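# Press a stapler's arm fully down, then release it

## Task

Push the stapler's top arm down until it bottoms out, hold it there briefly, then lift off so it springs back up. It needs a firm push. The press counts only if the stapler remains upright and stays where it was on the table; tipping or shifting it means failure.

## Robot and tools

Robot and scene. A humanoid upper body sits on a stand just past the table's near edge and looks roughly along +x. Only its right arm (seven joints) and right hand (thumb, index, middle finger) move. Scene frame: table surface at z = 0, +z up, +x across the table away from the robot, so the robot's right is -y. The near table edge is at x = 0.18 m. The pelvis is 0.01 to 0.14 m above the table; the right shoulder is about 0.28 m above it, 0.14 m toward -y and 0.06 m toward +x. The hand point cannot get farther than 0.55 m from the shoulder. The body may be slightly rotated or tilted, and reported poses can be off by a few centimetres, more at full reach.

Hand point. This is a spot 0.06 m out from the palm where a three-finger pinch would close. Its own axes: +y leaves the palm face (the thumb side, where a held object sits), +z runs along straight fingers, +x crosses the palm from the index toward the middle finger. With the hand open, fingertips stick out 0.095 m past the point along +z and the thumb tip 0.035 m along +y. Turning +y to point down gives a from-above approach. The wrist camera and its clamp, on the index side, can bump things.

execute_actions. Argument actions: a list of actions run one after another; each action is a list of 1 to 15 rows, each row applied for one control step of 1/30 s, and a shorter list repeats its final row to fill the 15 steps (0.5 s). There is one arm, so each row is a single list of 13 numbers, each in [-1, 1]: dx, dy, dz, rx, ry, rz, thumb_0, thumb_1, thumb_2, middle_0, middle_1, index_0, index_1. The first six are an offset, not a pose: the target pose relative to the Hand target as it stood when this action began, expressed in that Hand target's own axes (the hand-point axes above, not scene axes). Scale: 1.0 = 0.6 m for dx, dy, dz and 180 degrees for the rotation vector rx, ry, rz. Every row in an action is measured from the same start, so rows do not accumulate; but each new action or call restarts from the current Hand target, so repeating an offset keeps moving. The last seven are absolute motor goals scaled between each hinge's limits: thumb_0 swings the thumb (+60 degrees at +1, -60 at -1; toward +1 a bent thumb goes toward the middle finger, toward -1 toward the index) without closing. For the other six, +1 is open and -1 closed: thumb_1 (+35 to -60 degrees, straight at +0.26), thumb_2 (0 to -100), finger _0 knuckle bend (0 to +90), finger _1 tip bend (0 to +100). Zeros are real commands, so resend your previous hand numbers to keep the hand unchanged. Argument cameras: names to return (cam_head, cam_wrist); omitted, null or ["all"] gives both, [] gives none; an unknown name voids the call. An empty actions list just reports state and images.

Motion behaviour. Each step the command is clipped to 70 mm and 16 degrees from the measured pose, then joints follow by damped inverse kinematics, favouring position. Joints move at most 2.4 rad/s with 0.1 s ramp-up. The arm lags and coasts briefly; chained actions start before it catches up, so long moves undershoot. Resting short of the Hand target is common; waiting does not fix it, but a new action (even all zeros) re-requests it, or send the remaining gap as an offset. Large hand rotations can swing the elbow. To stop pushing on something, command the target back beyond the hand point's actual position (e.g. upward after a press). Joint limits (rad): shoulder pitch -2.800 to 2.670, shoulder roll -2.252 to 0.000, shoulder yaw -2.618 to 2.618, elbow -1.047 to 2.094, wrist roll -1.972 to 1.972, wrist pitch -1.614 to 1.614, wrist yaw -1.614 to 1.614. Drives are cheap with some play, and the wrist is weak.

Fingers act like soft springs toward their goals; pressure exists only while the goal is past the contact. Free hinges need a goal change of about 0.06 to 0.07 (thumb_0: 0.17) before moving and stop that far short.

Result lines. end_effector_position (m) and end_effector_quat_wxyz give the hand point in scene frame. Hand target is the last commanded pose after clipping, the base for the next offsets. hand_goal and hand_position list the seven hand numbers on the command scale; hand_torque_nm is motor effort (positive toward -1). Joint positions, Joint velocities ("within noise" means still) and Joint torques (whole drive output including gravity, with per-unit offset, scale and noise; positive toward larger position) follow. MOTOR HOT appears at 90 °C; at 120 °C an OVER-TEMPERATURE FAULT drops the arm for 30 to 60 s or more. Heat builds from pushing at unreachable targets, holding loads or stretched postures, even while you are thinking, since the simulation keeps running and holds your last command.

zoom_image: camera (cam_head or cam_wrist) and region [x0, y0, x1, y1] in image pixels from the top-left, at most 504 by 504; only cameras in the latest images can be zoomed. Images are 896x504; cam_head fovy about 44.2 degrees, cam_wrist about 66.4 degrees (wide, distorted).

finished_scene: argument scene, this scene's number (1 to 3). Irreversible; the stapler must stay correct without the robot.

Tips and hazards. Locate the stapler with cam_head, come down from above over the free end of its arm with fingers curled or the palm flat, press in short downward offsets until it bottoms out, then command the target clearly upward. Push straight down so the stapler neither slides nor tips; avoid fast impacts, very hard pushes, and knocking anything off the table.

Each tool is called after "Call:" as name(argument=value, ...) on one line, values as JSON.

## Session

Call:
execute_actions(actions=[[[0,0,0,0,0,0,0,0.4,1,0.8,0.8,0.8,0.8],[0,0,0,0,0,0,0,0.5,1,0.5,0.5,0.5,0.5],[0,0,0,0,0,0,0,0.6,1,0.2,0.2,0.2,0.2],[0,0,0,0,0,0,0,0.6,1,-0.1,-0.1,-0.1,-0.1],[0,0,0,0,0,0,0,0.6,1,-0.4,-0.4,-0.4,-0.4],[0,0,0,0,0,0,0,0.6,1,-0.7,-0.7,-0.7,-0.7],[0,0,0,0,0,0,0,0.6,1,-1,-1,-1,-1]]])

Scene clock: 0.70 s.
end_effector_position=(+0.2216, -0.3782, +0.1802) hand_goal=(+0.000, +0.600, +1.000, -1.000, -1.000, -1.000, -1.000) hand_position=(+0.000, +0.548, +1.000, -0.944, -0.940, -0.944, -0.940) hand_torque_nm=(+0.00, -0.07, +0.00, +0.07, +0.08, +0.07, +0.08) end_effector_quat_wxyz=(+0.646, +0.124, +0.418, -0.627)
Joint positions: [0.351 -0.455 -0.418 0.058 -0.192 -0.527 -1.09]
Joint velocities: within noise
Joint torques (N m): [1.05 -4.32 -1.62 -2.83 0.2 -0.82 -0.44]
Hand target: +0.2216, -0.3782, +0.1801; +0.646, +0.124, +0.418, -0.627
Off the commanded pose: 0.000 m, 0 deg.

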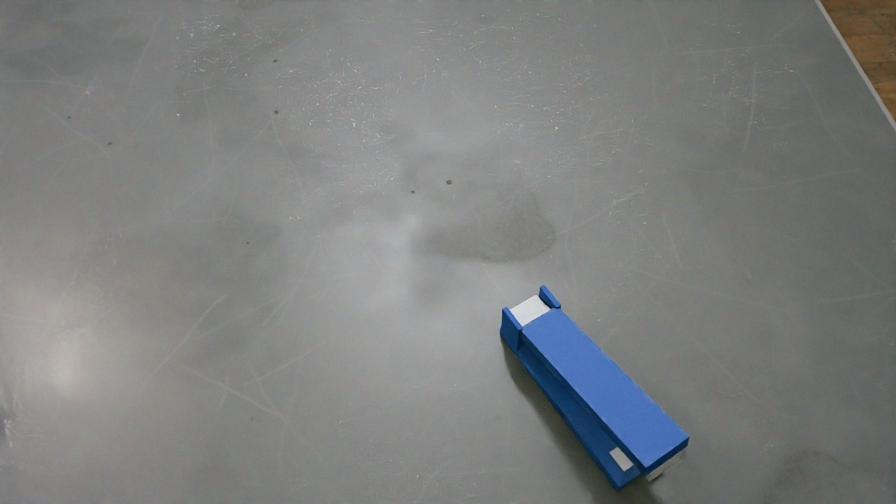

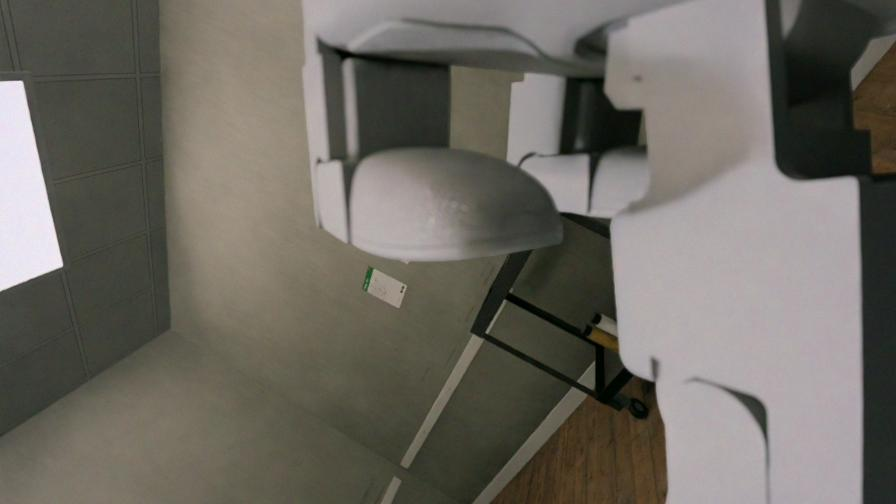

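Call:
execute_actions(actions=[[[-0.022,0.004,0.01,-0.03,0.022,0.005,0,0.6,1,-1,-1,-1,-1],[-0.044,0.007,0.019,-0.06,0.045,0.01,0,0.6,1,-1,-1,-1,-1],[-0.066,0.011,0.028,-0.09,0.067,0.015,0,0.6,1,-1,-1,-1,-1],[-0.088,0.014,0.038,-0.12,0.09,0.02,0,0.6,1,-1,-1,-1,-1],[-0.11,0.018,0.047,-0.154,0.113,0.024,0,0.6,1,-1,-1,-1,-1]],[[0,0,0,-0.03,0.022,0.005,0,0.6,1,-1,-1,-1,-1],[0,0,0,-0.06,0.045,0.01,0,0.6,1,-1,-1,-1,-1],[0,0,0,-0.09,0.067,0.015,0,0.6,1,-1,-1,-1,-1],[0,0,0,-0.12,0.09,0.02,0,0.6,1,-1,-1,-1,-1],[0,0,0,-0.154,0.113,0.024,0,0.6,1,-1,-1,-1,-1]]], cameras=[])

Scene clock: 6.93 s.
end_effector_position=(+0.2507, -0.3474, +0.2381) hand_goal=(+0.000, +0.600, +1.000, -1.000, -1.000, -1.000, -1.000) hand_position=(+0.000, +0.548, +1.000, -0.945, -0.941, -0.945, -0.941) hand_torque_nm=(+0.00, -0.07, +0.00, +0.07, +0.08, +0.07, +0.08) end_effector_quat_wxyz=(+0.495, +0.050, +0.834, -0.240)
Joint positions: [0.821 -1.151 -1.058 -0.326 1.19 0.536 -0.105]
Joint velocities: within noise
Joint torques (N m): [0.72 -3.74 -3.35 0.48 0.24 -1.04 -0.14]
Hand target: +0.2513, -0.3489, +0.2395; +0.493, +0.047, +0.836, -0.239
Off the commanded pose: 0.002 m, 1 deg.
No camera images: "cameras" was empty.

Call:
execute_actions(actions=[[[-0.002,0.032,-0.012,0,0,0,0,0.6,1,-1,-1,-1,-1],[-0.004,0.063,-0.023,0,0,0,0,0.6,1,-1,-1,-1,-1],[-0.006,0.095,-0.035,0,0,0,0,0.6,1,-1,-1,-1,-1],[-0.008,0.126,-0.046,0,0,0,0,0.6,1,-1,-1,-1,-1],[-0.01,0.158,-0.057,0,0,0,0,0.6,1,-1,-1,-1,-1]],[[-0.002,0.032,-0.012,0,0,0,0,0.6,1,-1,-1,-1,-1],[-0.004,0.063,-0.023,0,0,0,0,0.6,1,-1,-1,-1,-1],[-0.006,0.095,-0.035,0,0,0,0,0.6,1,-1,-1,-1,-1],[-0.008,0.126,-0.046,0,0,0,0,0.6,1,-1,-1,-1,-1],[-0.01,0.158,-0.057,0,0,0,0,0.6,1,-1,-1,-1,-1]]])

Scene clock: 12.80 s.
end_effector_position=(+0.2574, -0.1554, +0.2111) hand_goal=(+0.000, +0.600, +1.000, -1.000, -1.000, -1.000, -1.000) hand_position=(+0.000, +0.548, +1.000, -0.945, -0.943, -0.945, -0.943) hand_torque_nm=(+0.00, -0.07, +0.00, +0.07, +0.08, +0.07, +0.08) end_effector_quat_wxyz=(+0.486, +0.018, +0.849, -0.205)
Joint positions: [0.439 -1.543 -0.344 -1.067 1.653 0.289 -1.296]
Joint velocities: within noise
Joint torques (N m): [-1.6 -3.49 -1.26 -0.54 -0.31 -1.14 -0.42]
Hand target: +0.2621, -0.1494, +0.2103; +0.493, +0.047, +0.836, -0.239
Off the commanded pose: 0.008 m, 5 deg.

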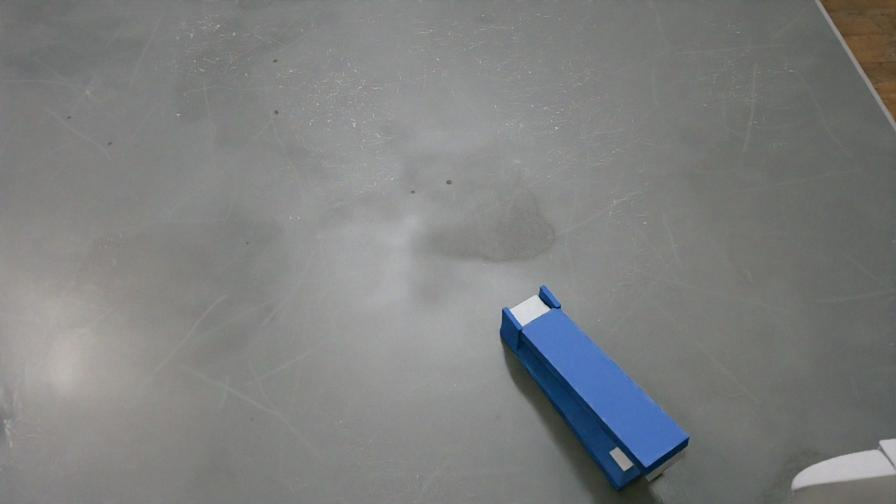

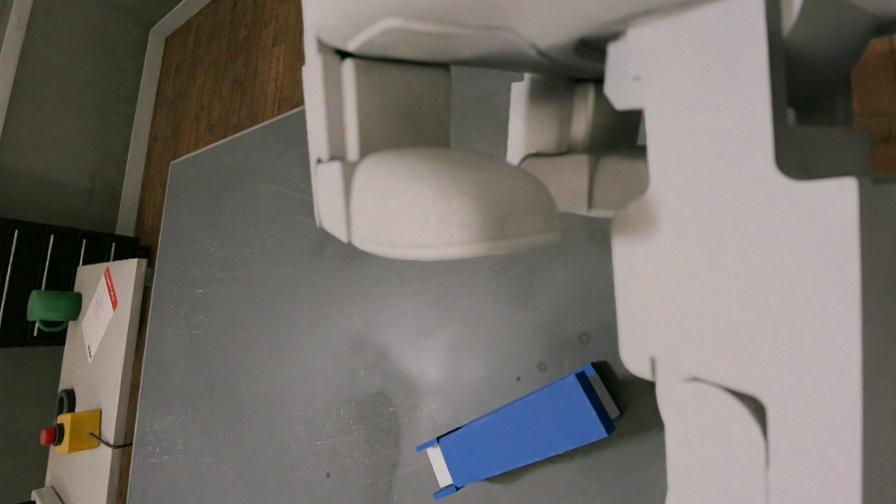

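Call:
execute_actions(actions=[[[0.003,-0.04,0.014,0,0,0,0,0.6,1,-1,-1,-1,-1],[0.006,-0.08,0.028,0,0,0,0,0.6,1,-1,-1,-1,-1],[0.009,-0.12,0.043,0,0,0,0,0.6,1,-1,-1,-1,-1],[0.01,-0.158,0.057,0,0,0,0,0.6,1,-1,-1,-1,-1]],[[0.003,-0.04,0.014,0.03,-0.022,-0.005,0,0.6,1,-1,-1,-1,-1],[0.006,-0.08,0.028,0.06,-0.045,-0.01,0,0.6,1,-1,-1,-1,-1],[0.009,-0.12,0.043,0.1,-0.07,-0.015,0,0.6,1,-1,-1,-1,-1],[0.01,-0.158,0.057,0.154,-0.113,-0.024,0,0.6,1,-1,-1,-1,-1]],[[0,0,0,0.03,-0.022,-0.005,0,0.6,1,-1,-1,-1,-1],[0,0,0,0.06,-0.045,-0.01,0,0.6,1,-1,-1,-1,-1],[0,0,0,0.1,-0.07,-0.015,0,0.6,1,-1,-1,-1,-1],[0,0,0,0.154,-0.113,-0.024,0,0.6,1,-1,-1,-1,-1]]], cameras=[])

Scene clock: 24.13 s.
end_effector_position=(+0.2520, -0.3476, +0.2422) hand_goal=(+0.000, +0.600, +1.000, -1.000, -1.000, -1.000, -1.000) hand_position=(+0.000, +0.548, +1.000, -0.945, -0.943, -0.945, -0.943) hand_torque_nm=(+0.00, -0.07, +0.00, +0.07, +0.08, +0.07, +0.08) end_effector_quat_wxyz=(+0.645, +0.120, +0.421, -0.626)
Joint positions: [0.462 -0.723 -0.301 -0.48 0.024 0.018 -1.246]
Joint velocities: within noise
Joint torques (N m): [0.38 -3.06 -1.43 -1.64 -0.39 -0.97 -0.62]
Hand target: +0.2513, -0.3489, +0.2395; +0.646, +0.124, +0.418, -0.627
Off the commanded pose: 0.003 m, 1 deg.
No camera images: "cameras" was empty.

Call:
execute_actions(actions=[[[-0.015,0.032,-0.008,-0.034,0,0,0,0.6,1,-1,-1,-1,-1],[-0.03,0.064,-0.016,-0.07,0,0,0,0.6,1,-1,-1,-1,-1],[-0.044,0.096,-0.024,-0.1,0,0,0,0.6,1,-1,-1,-1,-1],[-0.058,0.128,-0.032,-0.14,0,0,0,0.6,1,-1,-1,-1,-1],[-0.073,0.16,-0.04,-0.17,0,0,0,0.6,1,-1,-1,-1,-1]],[[-0.015,0.032,0.01,-0.034,0,0,0,0.6,1,-1,-1,-1,-1],[-0.03,0.064,0.02,-0.07,0,0,0,0.6,1,-1,-1,-1,-1],[-0.044,0.096,0.03,-0.1,0,0,0,0.6,1,-1,-1,-1,-1],[-0.058,0.128,0.04,-0.14,0,0,0,0.6,1,-1,-1,-1,-1],[-0.073,0.158,0.047,-0.17,0,0,0,0.6,1,-1,-1,-1,-1]]])

Scene clock: 28.00 s.
end_effector_position=(+0.4116, -0.2204, +0.2013) hand_goal=(+0.000, +0.600, +1.000, -1.000, -1.000, -1.000, -1.000) hand_position=(+0.000, +0.548, +1.000, -0.945, -0.943, -0.945, -0.943) hand_torque_nm=(+0.00, -0.07, +0.00, +0.07, +0.08, +0.07, +0.08) end_effector_quat_wxyz=(+0.618, -0.220, +0.679, -0.330)
Joint positions: [-0.539 -1.131 0.258 -0.175 0.422 0.495 -0.338]
Joint velocities: within noise
Joint torques (N m): [-5.58 -4.37 -1.99 -0.81 -0.45 -0.84 -0.52]
Hand target: +0.4200, -0.2191, +0.2009; +0.619, -0.222, +0.679, -0.327
Off the commanded pose: 0.009 m, 0 deg.

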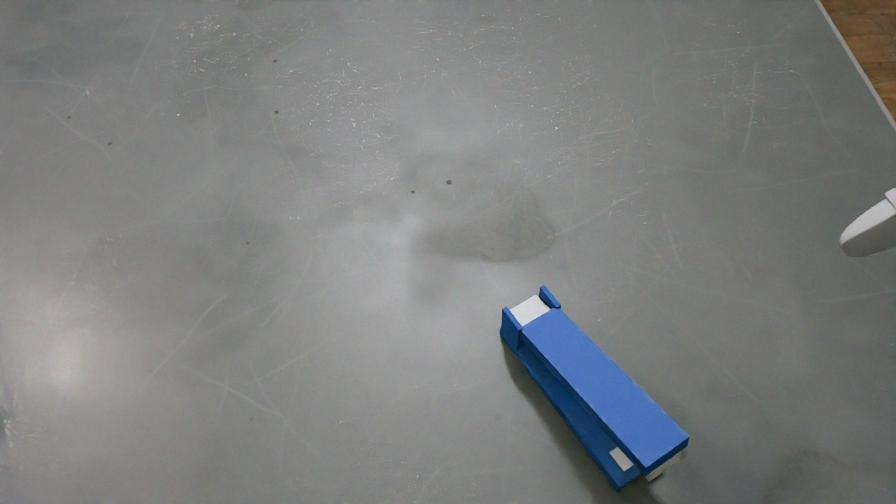

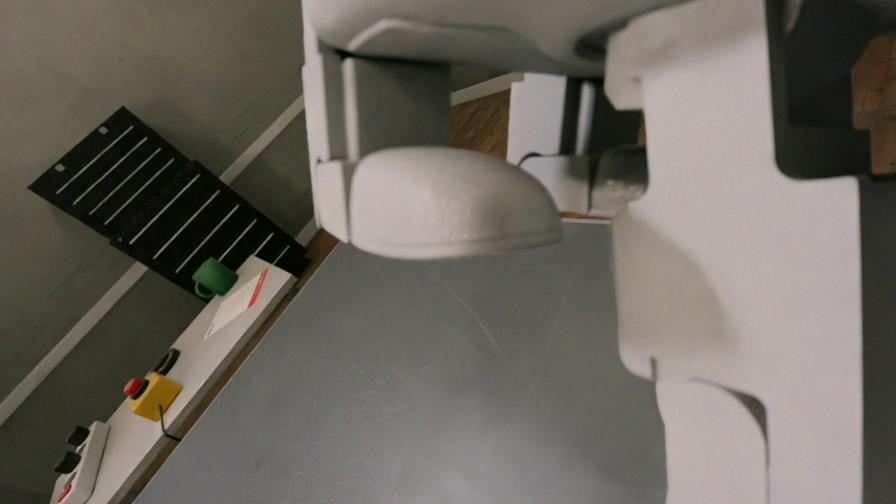

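Call:
execute_actions(actions=[[[-0.016,0.023,-0.005,0,0,0,0,0.6,1,-1,-1,-1,-1],[-0.033,0.046,-0.01,0,0,0,0,0.6,1,-1,-1,-1,-1],[-0.05,0.07,-0.015,0,0,0,0,0.6,1,-1,-1,-1,-1],[-0.066,0.092,-0.02,0,0,0,0,0.6,1,-1,-1,-1,-1],[-0.083,0.115,-0.024,0,0,0,0,0.6,1,-1,-1,-1,-1]],[[-0.016,0.023,-0.005,0,0,0,0,0.6,1,-1,-1,-1,-1],[-0.033,0.046,-0.01,0,0,0,0,0.6,1,-1,-1,-1,-1],[-0.05,0.07,-0.015,0,0,0,0,0.6,1,-1,-1,-1,-1],[-0.066,0.092,-0.02,0,0,0,0,0.6,1,-1,-1,-1,-1],[-0.083,0.115,-0.024,0,0,0,0,0.6,1,-1,-1,-1,-1]]], cameras=[])

Scene clock: 33.20 s.
end_effector_position=(+0.4156, -0.0511, +0.1657) hand_goal=(+0.000, +0.600, +1.000, -1.000, -1.000, -1.000, -1.000) hand_position=(+0.000, +0.548, +1.000, -0.945, -0.943, -0.945, -0.943) hand_torque_nm=(+0.00, -0.07, +0.00, +0.07, +0.08, +0.07, +0.08) end_effector_quat_wxyz=(+0.613, -0.223, +0.686, -0.323)
Joint positions: [-0.884 -0.514 0.657 -0.266 0.292 1.061 -0.767]
Joint velocities: within noise
Joint torques (N m): [-6.81 -1.39 -1.51 -1.73 -0.7 -0.88 -0.8]
Hand target: +0.4194, -0.0490, +0.1715; +0.619, -0.222, +0.679, -0.327
Off the commanded pose: 0.007 m, 1 deg.
No camera images: "cameras" was empty.

Call:
execute_actions(actions=[[[-0.005,-0.005,0,-0.015,0.021,0.022,0,0.6,1,-1,-1,-1,-1],[-0.01,-0.01,0,-0.03,0.042,0.044,0,0.6,1,-1,-1,-1,-1],[-0.015,-0.015,0,-0.044,0.063,0.066,0,0.6,1,-1,-1,-1,-1],[-0.02,-0.02,0,-0.059,0.084,0.088,0,0.6,1,-1,-1,-1,-1],[-0.025,-0.025,0,-0.073,0.105,0.11,0,0.6,1,-1,-1,-1,-1]],[[0,0,0,-0.015,0.021,0.022,0,0.6,1,-1,-1,-1,-1],[0,0,0,-0.03,0.042,0.044,0,0.6,1,-1,-1,-1,-1],[0,0,0,-0.044,0.063,0.066,0,0.6,1,-1,-1,-1,-1],[0,0,0,-0.059,0.084,0.088,0,0.6,1,-1,-1,-1,-1],[0,0,0,-0.073,0.105,0.11,0,0.6,1,-1,-1,-1,-1]]])

Scene clock: 36.17 s.
end_effector_position=(+0.4182, -0.0530, +0.1873) hand_goal=(+0.000, +0.600, +1.000, -1.000, -1.000, -1.000, -1.000) hand_position=(+0.000, +0.548, +1.000, -0.945, -0.943, -0.945, -0.943) hand_torque_nm=(+0.00, -0.07, +0.00, +0.07, +0.08, +0.07, +0.08) end_effector_quat_wxyz=(+0.377, +0.002, +0.926, -0.005)
Joint positions: [-1.031 -0.217 -0.197 0.047 0.761 1.521 -0.676]
Joint velocities: within noise
Joint torques (N m): [-7.66 -1.62 -0.65 -2.08 0.47 -0.75 -0.04]
Hand target: +0.4199, -0.0487, +0.1927; +0.380, +0.000, +0.925, +0.001
Off the commanded pose: 0.007 m, 1 deg.

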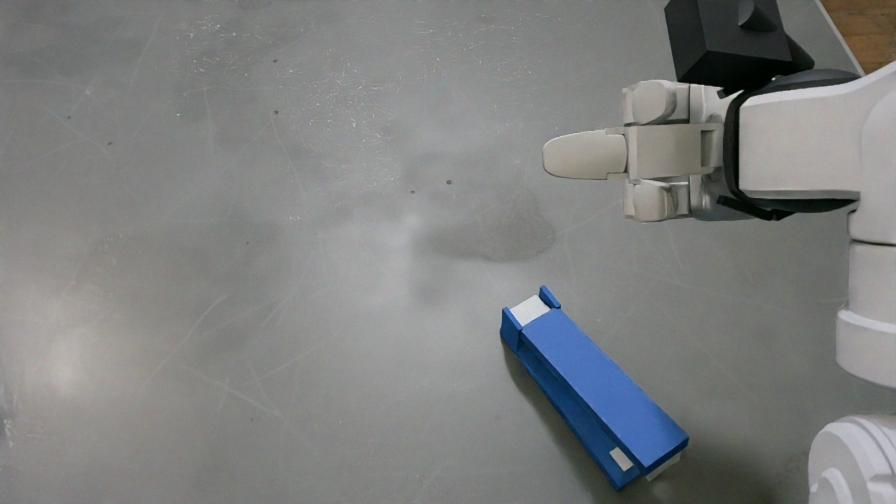

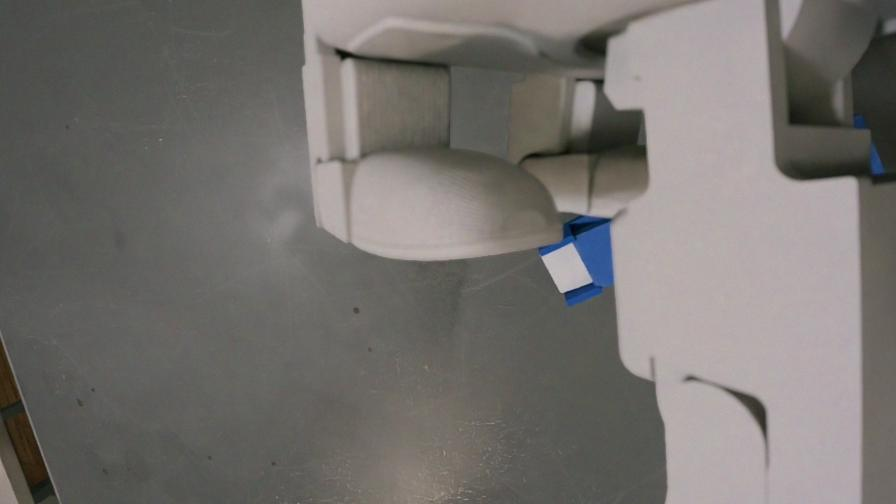

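Call:
execute_actions(actions=[[[0.02,0.002,-0.01,0,0,0,0,0.6,1,-1,-1,-1,-1],[0.04,0.003,-0.02,0,0,0,0,0.6,1,-1,-1,-1,-1],[0.06,0.005,-0.031,0,0,0,0,0.6,1,-1,-1,-1,-1],[0.08,0.007,-0.042,0,0,0,0,0.6,1,-1,-1,-1,-1],[0.1,0.009,-0.052,0,0,0,0,0.6,1,-1,-1,-1,-1]],[[0.02,0.002,-0.01,0,0,0,0,0.6,1,-1,-1,-1,-1],[0.04,0.003,-0.02,0,0,0,0,0.6,1,-1,-1,-1,-1],[0.06,0.005,-0.031,0,0,0,0,0.6,1,-1,-1,-1,-1],[0.08,0.007,-0.042,0,0,0,0,0.6,1,-1,-1,-1,-1],[0.1,0.009,-0.052,0,0,0,0,0.6,1,-1,-1,-1,-1]]])

Call:
zoom_image(camera="cam_head", region=[420, 204, 780, 504])

Scene clock: 40.03 s.
end_effector_position=(+0.2918, -0.0385, +0.1546) hand_goal=(+0.000, +0.600, +1.000, -1.000, -1.000, -1.000, -1.000) hand_position=(+0.000, +0.548, +1.000, -0.945, -0.943, -0.945, -0.943) hand_torque_nm=(+0.00, -0.07, +0.00, +0.07, +0.08, +0.07, +0.08) end_effector_quat_wxyz=(+0.390, +0.003, +0.921, +0.002)
Joint positions: [-0.422 -0.082 -0.168 -0.634 1.513 1.58 -1.419]
Joint velocities: within noise
Joint torques (N m): [-2.84 -0.95 -0.16 -1.82 0.73 -0.46 -0.05]
Hand target: +0.2906, -0.0380, +0.1528; +0.380, +0.000, +0.925, +0.001
Off the commanded pose: 0.002 m, 1 deg.
joint sent to its limit — joint 6 (wrist pitch), upper limit. The joint targets still meet the commanded pose.

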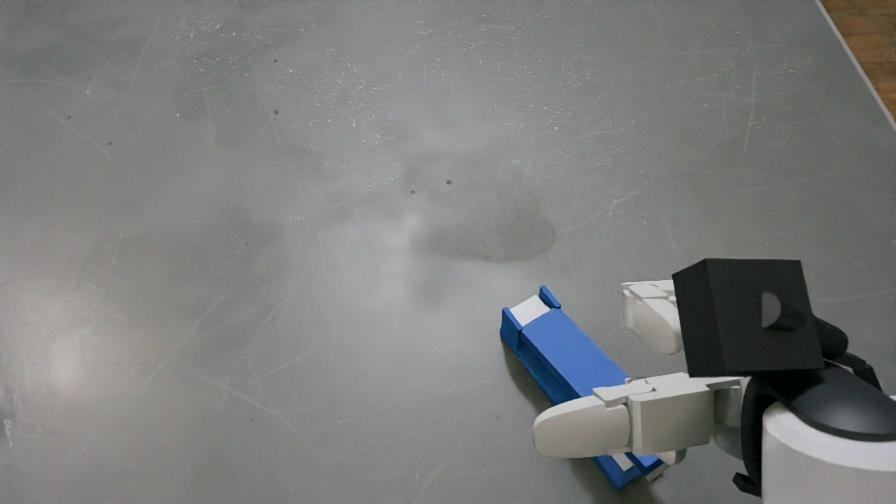

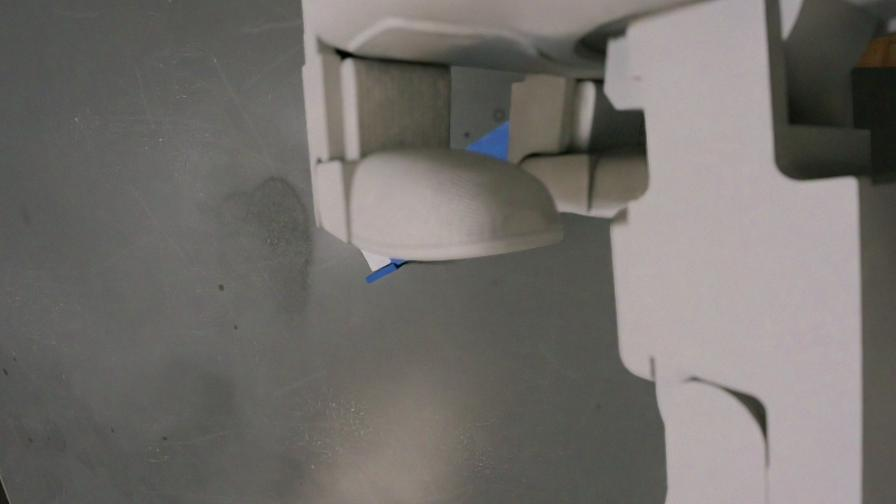

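Scaled by 1.400 from the camera's 896x504 image, which has a finer 1280x720 frame.

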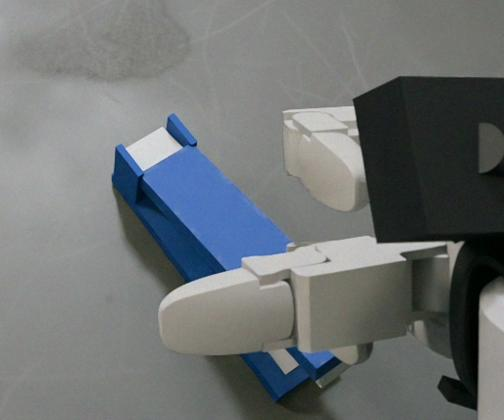

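Call:
execute_actions(actions=[[[-0.001,0,0.014,0,0.01,0,0,0.6,1,-1,-1,-1,-1],[-0.001,0,0.03,0,0.02,0,0,0.6,1,-1,-1,-1,-1],[-0.002,0,0.045,0,0.03,0,0,0.6,1,-1,-1,-1,-1],[-0.003,0,0.06,0,0.04,0,0,0.6,1,-1,-1,-1,-1],[-0.003,0,0.085,0,0.04,0,0,0.6,1,-1,-1,-1,-1]]], cameras=["cam_head"])

Call:
zoom_image(camera="cam_head", region=[420, 204, 780, 504])

Scene clock: 43.10 s.
end_effector_position=(+0.3283, -0.0362, +0.1202) hand_goal=(+0.000, +0.600, +1.000, -1.000, -1.000, -1.000, -1.000) hand_position=(+0.000, +0.548, +1.000, -0.945, -0.943, -0.945, -0.943) hand_torque_nm=(+0.00, -0.07, +0.00, +0.07, +0.08, +0.07, +0.08) end_effector_quat_wxyz=(+0.320, -0.001, +0.947, +0.003)
Joint positions: [-0.565 -0.174 -0.068 -0.296 1.242 1.455 -1.123]
Joint velocities: within noise
Joint torques (N m): [-3.38 -1.64 -0.19 -3.4 0.24 -0.95 0.19]
Hand target: +0.3277, -0.0379, +0.1178; +0.321, +0.000, +0.947, +0.000
Off the commanded pose: 0.003 m, 0 deg.
Images, in order (width x height): cam_head 896x504.

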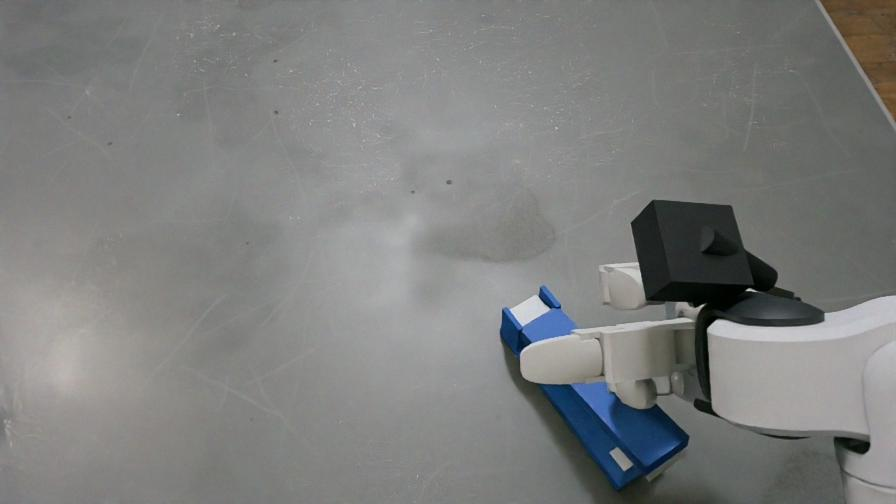

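Scaled by 1.400 from the camera's 896x504 image, which has a finer 1280x720 frame.

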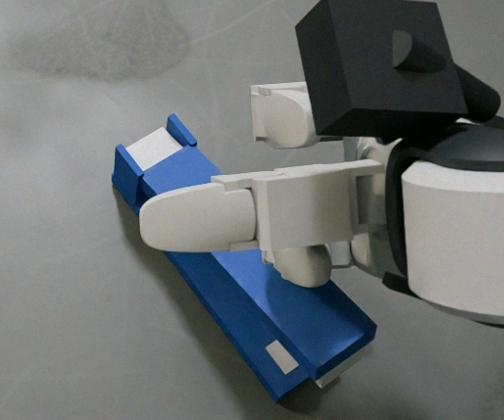

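Call:
execute_actions(actions=[[[0.006,-0.005,-0.004,0,0.01,0,0,0.6,1,-1,-1,-1,-1],[0.012,-0.01,-0.009,0,0.02,0,0,0.6,1,-1,-1,-1,-1],[0.018,-0.015,-0.013,0,0.03,0,0,0.6,1,-1,-1,-1,-1],[0.024,-0.02,-0.018,0,0.04,0,0,0.6,1,-1,-1,-1,-1],[0.029,-0.023,-0.022,0,0.04,0,0,0.6,1,-1,-1,-1,-1]]], cameras=["cam_head"])

Call:
zoom_image(camera="cam_head", region=[420, 204, 780, 504])

Scene clock: 46.27 s.
end_effector_position=(+0.3050, -0.0527, +0.1165) hand_goal=(+0.000, +0.600, +1.000, -1.000, -1.000, -1.000, -1.000) hand_position=(+0.000, +0.548, +1.000, -0.945, -0.943, -0.945, -0.943) hand_torque_nm=(+0.00, -0.07, +0.00, +0.07, +0.08, +0.07, +0.08) end_effector_quat_wxyz=(+0.264, +0.003, +0.965, +0.002)
Joint positions: [-0.532 -0.175 -0.182 -0.245 1.688 1.58 -1.533]
Joint velocities: within noise
Joint torques (N m): [-4.36 -2 -0.06 -1.95 0.83 -0.52 -0.02]
Hand target: +0.3059, -0.0518, +0.1177; +0.261, +0.000, +0.965, +0.000
Off the commanded pose: 0.002 m, 1 deg.
Images, in order (width x height): cam_head 896x504.

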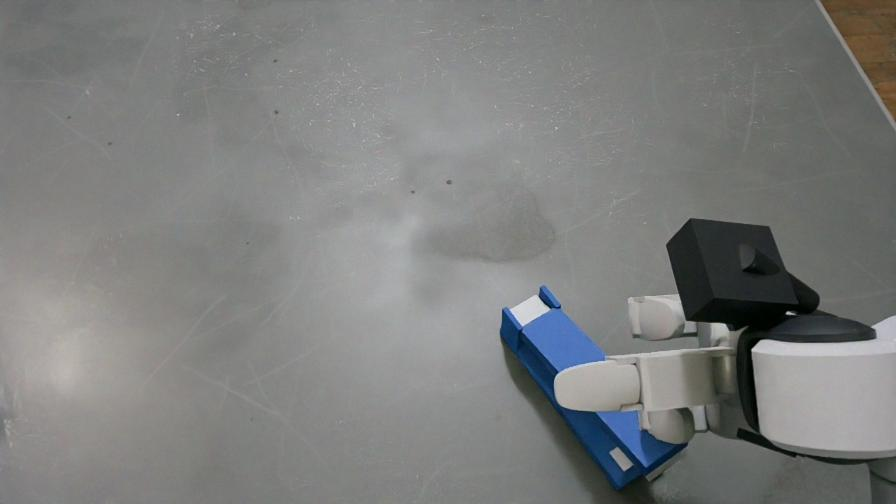

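Scaled by 1.400 from the camera's 896x504 image, which has a finer 1280x720 frame.

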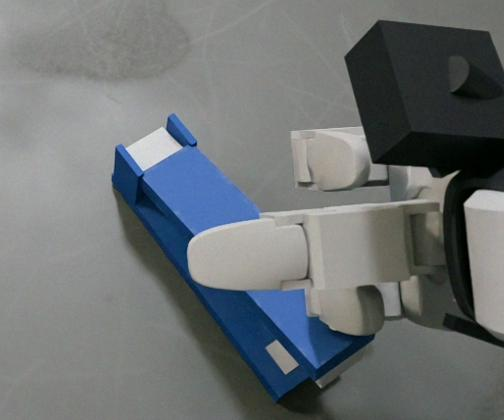

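Call:
execute_actions(actions=[[[0.006,0.004,0.01,0,0,0,0,0.6,1,-1,-1,-1,-1],[0.011,0.008,0.02,0,0,0,0,0.6,1,-1,-1,-1,-1],[0.016,0.012,0.03,0,0,0,0,0.6,1,-1,-1,-1,-1],[0.022,0.012,0.039,0,0,0,0,0.6,1,-1,-1,-1,-1],[0.027,0.012,0.048,0,0,0,0,0.6,1,-1,-1,-1,-1],[0.033,0.012,0.058,0,0,0,0,0.6,1,-1,-1,-1,-1]],[[0.012,0,0.007,0,0.01,0,0,0.6,1,-1,-1,-1,-1],[0.024,0,0.014,0,0.02,0,0,0.6,1,-1,-1,-1,-1],[0.036,0,0.021,0,0.03,0,0,0.6,1,-1,-1,-1,-1],[0.048,0,0.028,0,0.04,0,0,0.6,1,-1,-1,-1,-1],[0.06,0,0.035,0,0.05,0,0,0.6,1,-1,-1,-1,-1],[0.072,0,0.042,0,0.06,0,0,0.6,1,-1,-1,-1,-1],[0.084,0,0.05,0,0.06,0,0,0.6,1,-1,-1,-1,-1],[0.09,0,0.058,0,0.06,0,0,0.6,1,-1,-1,-1,-1]]])

Call:
zoom_image(camera="cam_head", region=[420, 204, 780, 504])

Scene clock: 50.33 s.
end_effector_position=(+0.3061, -0.0375, +0.0718) hand_goal=(+0.000, +0.600, +1.000, -1.000, -1.000, -1.000, -1.000) hand_position=(+0.000, +0.548, +1.000, -0.999, -0.943, -0.945, -0.943) hand_torque_nm=(+0.00, -0.07, +0.00, +0.00, +0.08, +0.07, +0.08) end_effector_quat_wxyz=(+0.250, -0.003, +0.968, +0.033)
Joint positions: [-0.457 -0.281 0.08 -0.165 1.176 1.28 -0.898]
Joint velocities: within noise
Joint torques (N m): [3.05 -0.41 1.59 4.9 -1 -0.18 -0.28]
Hand target: +0.2772, -0.0445, +0.0204; +0.169, +0.000, +0.986, +0.000
Off the commanded pose: 0.059 m, 10 deg.

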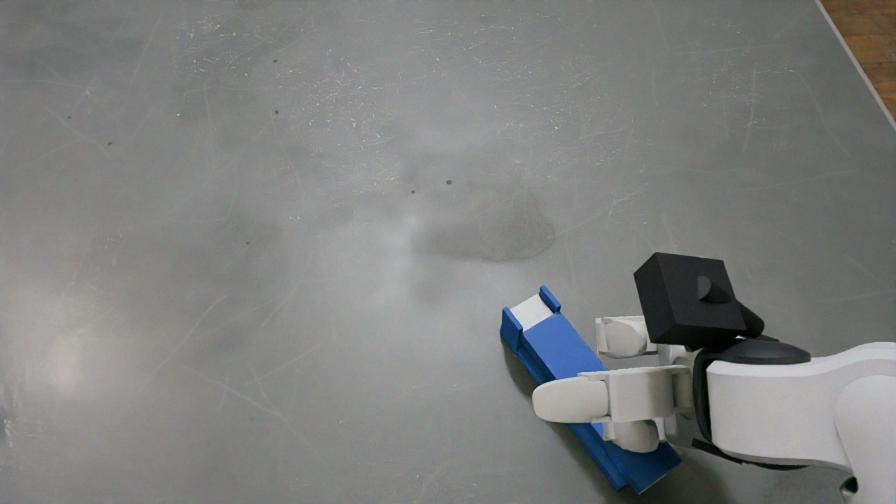

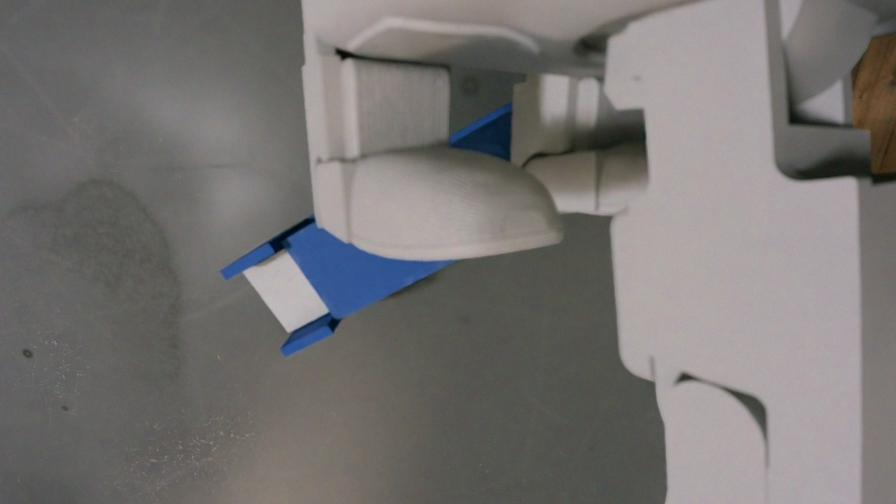

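Scaled by 1.400 from the camera's 896x504 image, which has a finer 1280x720 frame.

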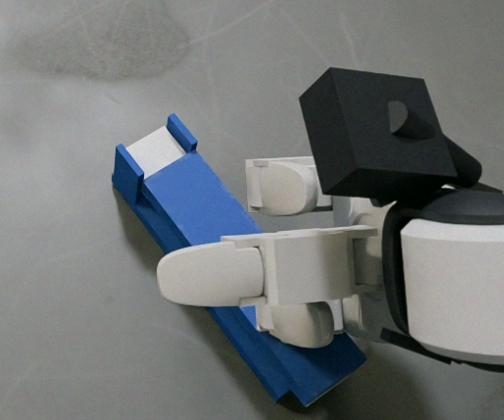

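Call:
execute_actions(actions=[[[0.001,0,0.009,0,0,0,0,0.6,1,-1,-1,-1,-1],[0.001,0,0.018,0,0,0,0,0.6,1,-1,-1,-1,-1],[0.002,0,0.03,0,0,0,0,0.6,1,-1,-1,-1,-1],[0.002,0,0.04,0,0,0,0,0.6,1,-1,-1,-1,-1]]])

Call:
zoom_image(camera="cam_head", region=[420, 204, 780, 504])

Scene clock: 52.67 s.
end_effector_position=(+0.3216, -0.0339, +0.0723) hand_goal=(+0.000, +0.600, +1.000, -1.000, -1.000, -1.000, -1.000) hand_position=(+0.000, +0.548, +1.000, -0.999, -0.943, -0.945, -0.943) hand_torque_nm=(+0.00, -0.07, +0.00, +0.00, +0.08, +0.07, +0.08) end_effector_quat_wxyz=(+0.262, -0.001, +0.964, +0.044)
Joint positions: [-0.515 -0.312 0.135 -0.08 1.143 1.191 -0.817]
Joint velocities: within noise
Joint torques (N m): [2.8 -0.59 2.05 6.99 -0.81 0.04 -0.92]
Hand target: +0.2904, -0.0427, +0.0103; +0.169, +0.000, +0.986, +0.000
Off the commanded pose: 0.085 m, 12 deg; position clipped.

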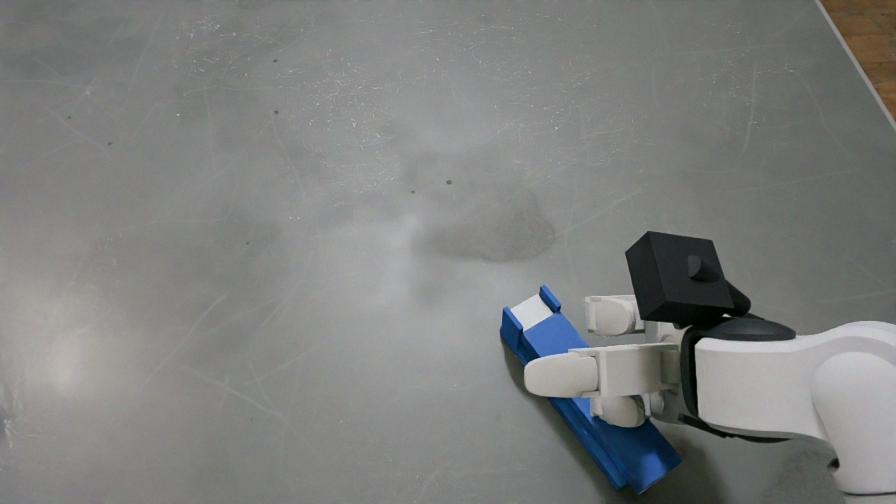

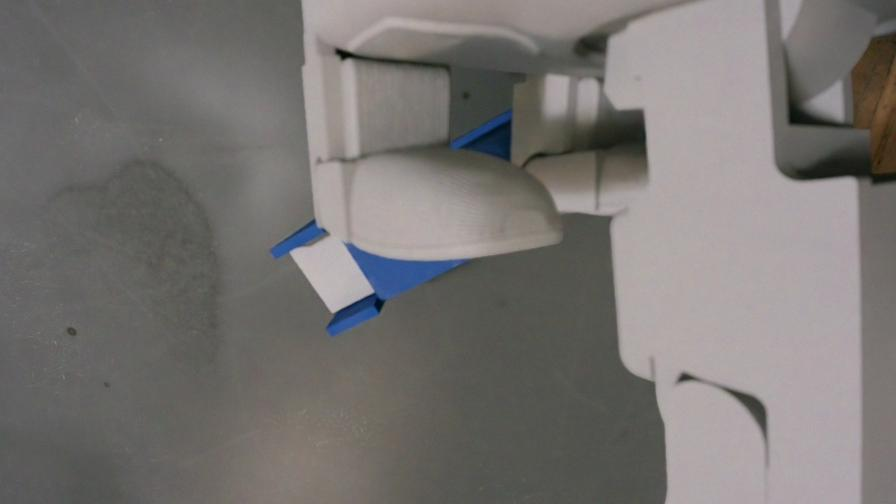

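Scaled by 1.400 from the camera's 896x504 image, which has a finer 1280x720 frame.

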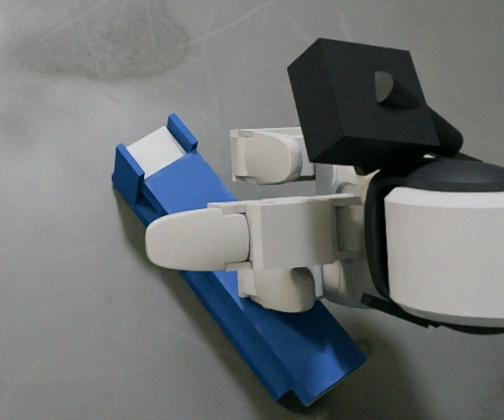

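Call:
execute_actions(actions=[[[-0.008,0,-0.018,0,0,0,0,0.6,1,-1,-1,-1,-1],[-0.016,0,-0.036,0,0,0,0,0.6,1,-1,-1,-1,-1],[-0.024,0,-0.054,0,0,0,0,0.6,1,-1,-1,-1,-1],[-0.032,0,-0.072,0,0,0,0,0.6,1,-1,-1,-1,-1],[-0.04,0,-0.09,0,0,0,0,0.6,1,-1,-1,-1,-1],[-0.048,0,-0.108,0,0,0,0,0.6,1,-1,-1,-1,-1],[-0.056,0,-0.126,0,0,0,0,0.6,1,-1,-1,-1,-1],[-0.064,-0.003,-0.144,0,0,0,0,0.6,1,-1,-1,-1,-1],[-0.072,-0.005,-0.155,0,0,0,0,0.6,1,-1,-1,-1,-1],[-0.08,-0.007,-0.167,0,0,0,0,0.6,1,-1,-1,-1,-1]]], cameras=["cam_head"])

Call:
zoom_image(camera="cam_head", region=[420, 204, 780, 504])

Scene clock: 55.93 s.
end_effector_position=(+0.2991, -0.0486, +0.1171) hand_goal=(+0.000, +0.600, +1.000, -1.000, -1.000, -1.000, -1.000) hand_position=(+0.000, +0.548, +1.000, -0.999, -0.943, -0.945, -0.943) hand_torque_nm=(+0.00, -0.07, +0.00, +0.00, +0.08, +0.07, +0.08) end_effector_quat_wxyz=(+0.214, -0.014, +0.976, +0.044)
Joint positions: [-0.563 -0.292 -0.092 -0.122 1.889 1.503 -1.547]
Joint velocities: within noise
Joint torques (N m): [-5.15 -2.5 -0.38 -1.89 0.88 -0.57 0.04]
Hand target: +0.3023, -0.0470, +0.1207; +0.169, +0.000, +0.986, +0.000
Off the commanded pose: 0.005 m, 8 deg.
Images, in order (width x height): cam_head 896x504.

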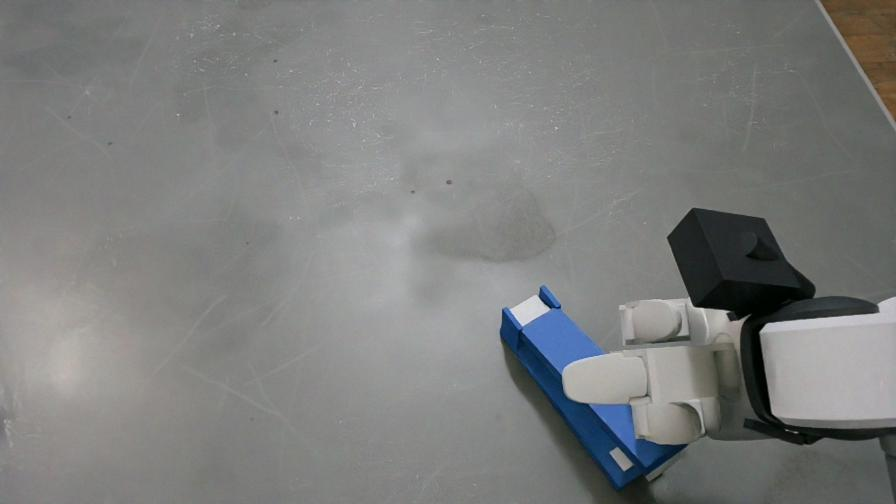

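Scaled by 1.400 from the camera's 896x504 image, which has a finer 1280x720 frame.

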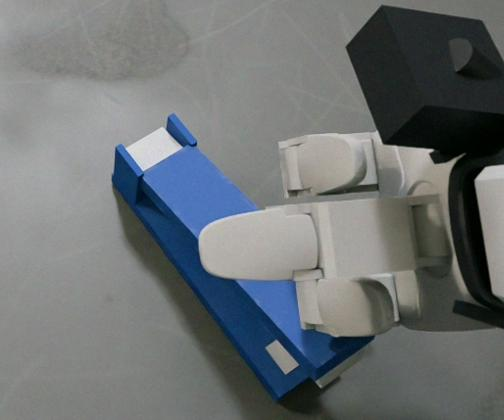

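Call:
execute_actions(actions=[[[0.006,0.004,0.012,0,0,0,0,0.6,1,-1,-1,-1,-1],[0.011,0.008,0.023,0,0,0,0,0.6,1,-1,-1,-1,-1],[0.016,0.012,0.034,0,0,0,0,0.6,1,-1,-1,-1,-1],[0.022,0.013,0.045,0,0,0,0,0.6,1,-1,-1,-1,-1],[0.027,0.013,0.056,0,0,0,0,0.6,1,-1,-1,-1,-1],[0.033,0.013,0.068,0,0,0,0,0.6,1,-1,-1,-1,-1]],[[0.009,0,0.008,0,0,0,0,0.6,1,-1,-1,-1,-1],[0.018,0,0.016,0,0,0,0,0.6,1,-1,-1,-1,-1],[0.027,0,0.024,0,0,0,0,0.6,1,-1,-1,-1,-1],[0.036,0,0.032,0,0,0,0,0.6,1,-1,-1,-1,-1],[0.045,0,0.041,0,0,0,0,0.6,1,-1,-1,-1,-1],[0.054,0,0.05,0,0,0,0,0.6,1,-1,-1,-1,-1],[0.063,0,0.059,0,0,0,0,0.6,1,-1,-1,-1,-1],[0.077,0,0.07,0,0,0,0,0.6,1,-1,-1,-1,-1]]], cameras=["cam_head"])

Call:
zoom_image(camera="cam_head", region=[420, 204, 780, 504])

Scene clock: 59.30 s.
end_effector_position=(+0.2984, -0.0327, +0.0714) hand_goal=(+0.000, +0.600, +1.000, -1.000, -1.000, -1.000, -1.000) hand_position=(+0.000, +0.548, +1.000, -1.000, -0.943, -0.945, -0.943) hand_torque_nm=(+0.00, -0.07, +0.00, +0.00, +0.08, +0.07, +0.08) end_effector_quat_wxyz=(+0.243, +0.002, +0.969, +0.035)
Joint positions: [-0.433 -0.308 0.134 -0.186 1.279 1.223 -0.985]
Joint velocities: within noise
Joint torques (N m): [3.66 -0.39 1.95 3.53 -1.28 -0.16 -0.11]
Hand target: +0.2676, -0.0391, +0.0207; +0.169, +0.000, +0.986, +0.000
Off the commanded pose: 0.060 m, 10 deg.
Images, in order (width x height): cam_head 896x504.

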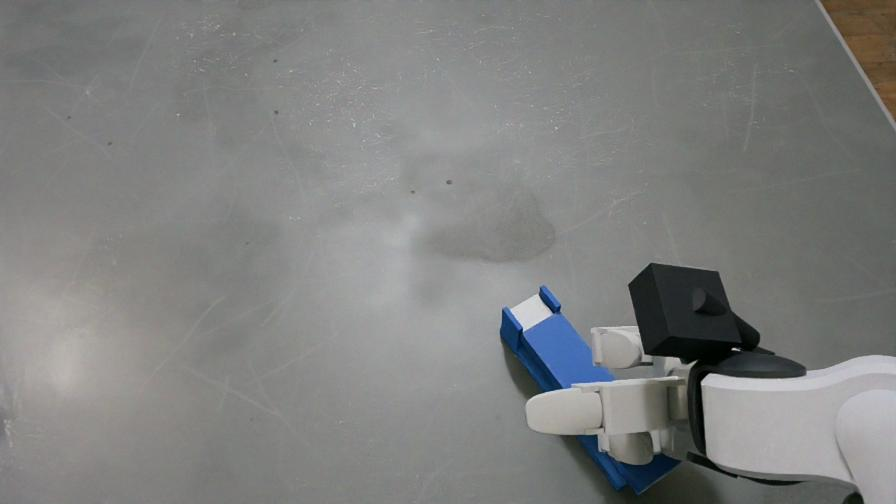

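Scaled by 1.400 from the camera's 896x504 image, which has a finer 1280x720 frame.

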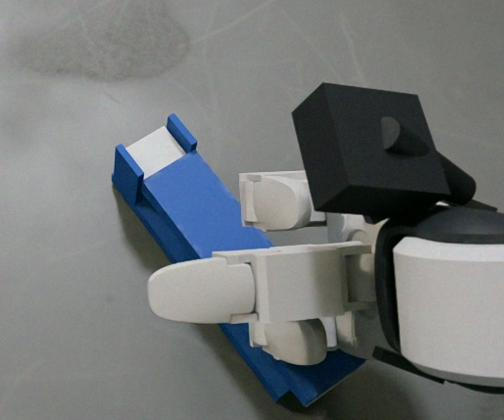

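Call:
execute_actions(actions=[[[-0.008,0,-0.018,0,0,0,0,0.6,1,-1,-1,-1,-1],[-0.016,0,-0.036,0,0,0,0,0.6,1,-1,-1,-1,-1],[-0.024,0,-0.054,0,0,0,0,0.6,1,-1,-1,-1,-1],[-0.032,0,-0.072,0,0,0,0,0.6,1,-1,-1,-1,-1],[-0.04,0,-0.09,0,0,0,0,0.6,1,-1,-1,-1,-1],[-0.05,0,-0.108,0,0,0,0,0.6,1,-1,-1,-1,-1],[-0.06,0,-0.126,0,0,0,0,0.6,1,-1,-1,-1,-1],[-0.07,0,-0.144,0,0,0,0,0.6,1,-1,-1,-1,-1],[-0.08,0,-0.155,0,0,0,0,0.6,1,-1,-1,-1,-1],[-0.09,0,-0.18,0,0,0,0,0.6,1,-1,-1,-1,-1]]], cameras=["cam_head"])

Scene clock: 61.60 s.
end_effector_position=(+0.2814, -0.0401, +0.1359) hand_goal=(+0.000, +0.600, +1.000, -1.000, -1.000, -1.000, -1.000) hand_position=(+0.000, +0.548, +1.000, -1.000, -0.943, -0.945, -0.943) hand_torque_nm=(+0.00, -0.07, +0.00, +0.00, +0.08, +0.07, +0.08) end_effector_quat_wxyz=(+0.250, -0.002, +0.966, +0.060)
Joint positions: [-0.457 -0.364 0.003 -0.356 1.979 1.321 -1.572]
Joint velocities: within noise
Joint torques (N m): [-3.72 -2.2 -0.52 -3.76 0.79 -0.62 0.06]
Hand target: +0.2826, -0.0392, +0.1405; +0.169, +0.000, +0.986, +0.000
Off the commanded pose: 0.005 m, 12 deg.
joint sent to its limit — joint 5 (wrist roll), upper limit. The joint targets are off in orientation, not in position.
Images, in order (width x height): cam_head 896x504.

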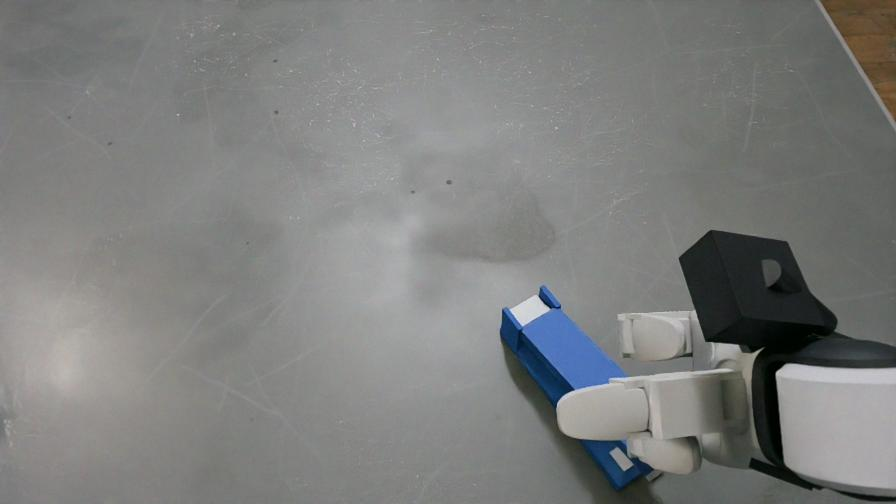

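Call:
finished_scene(scene=3)

The scene is finished: the task was done.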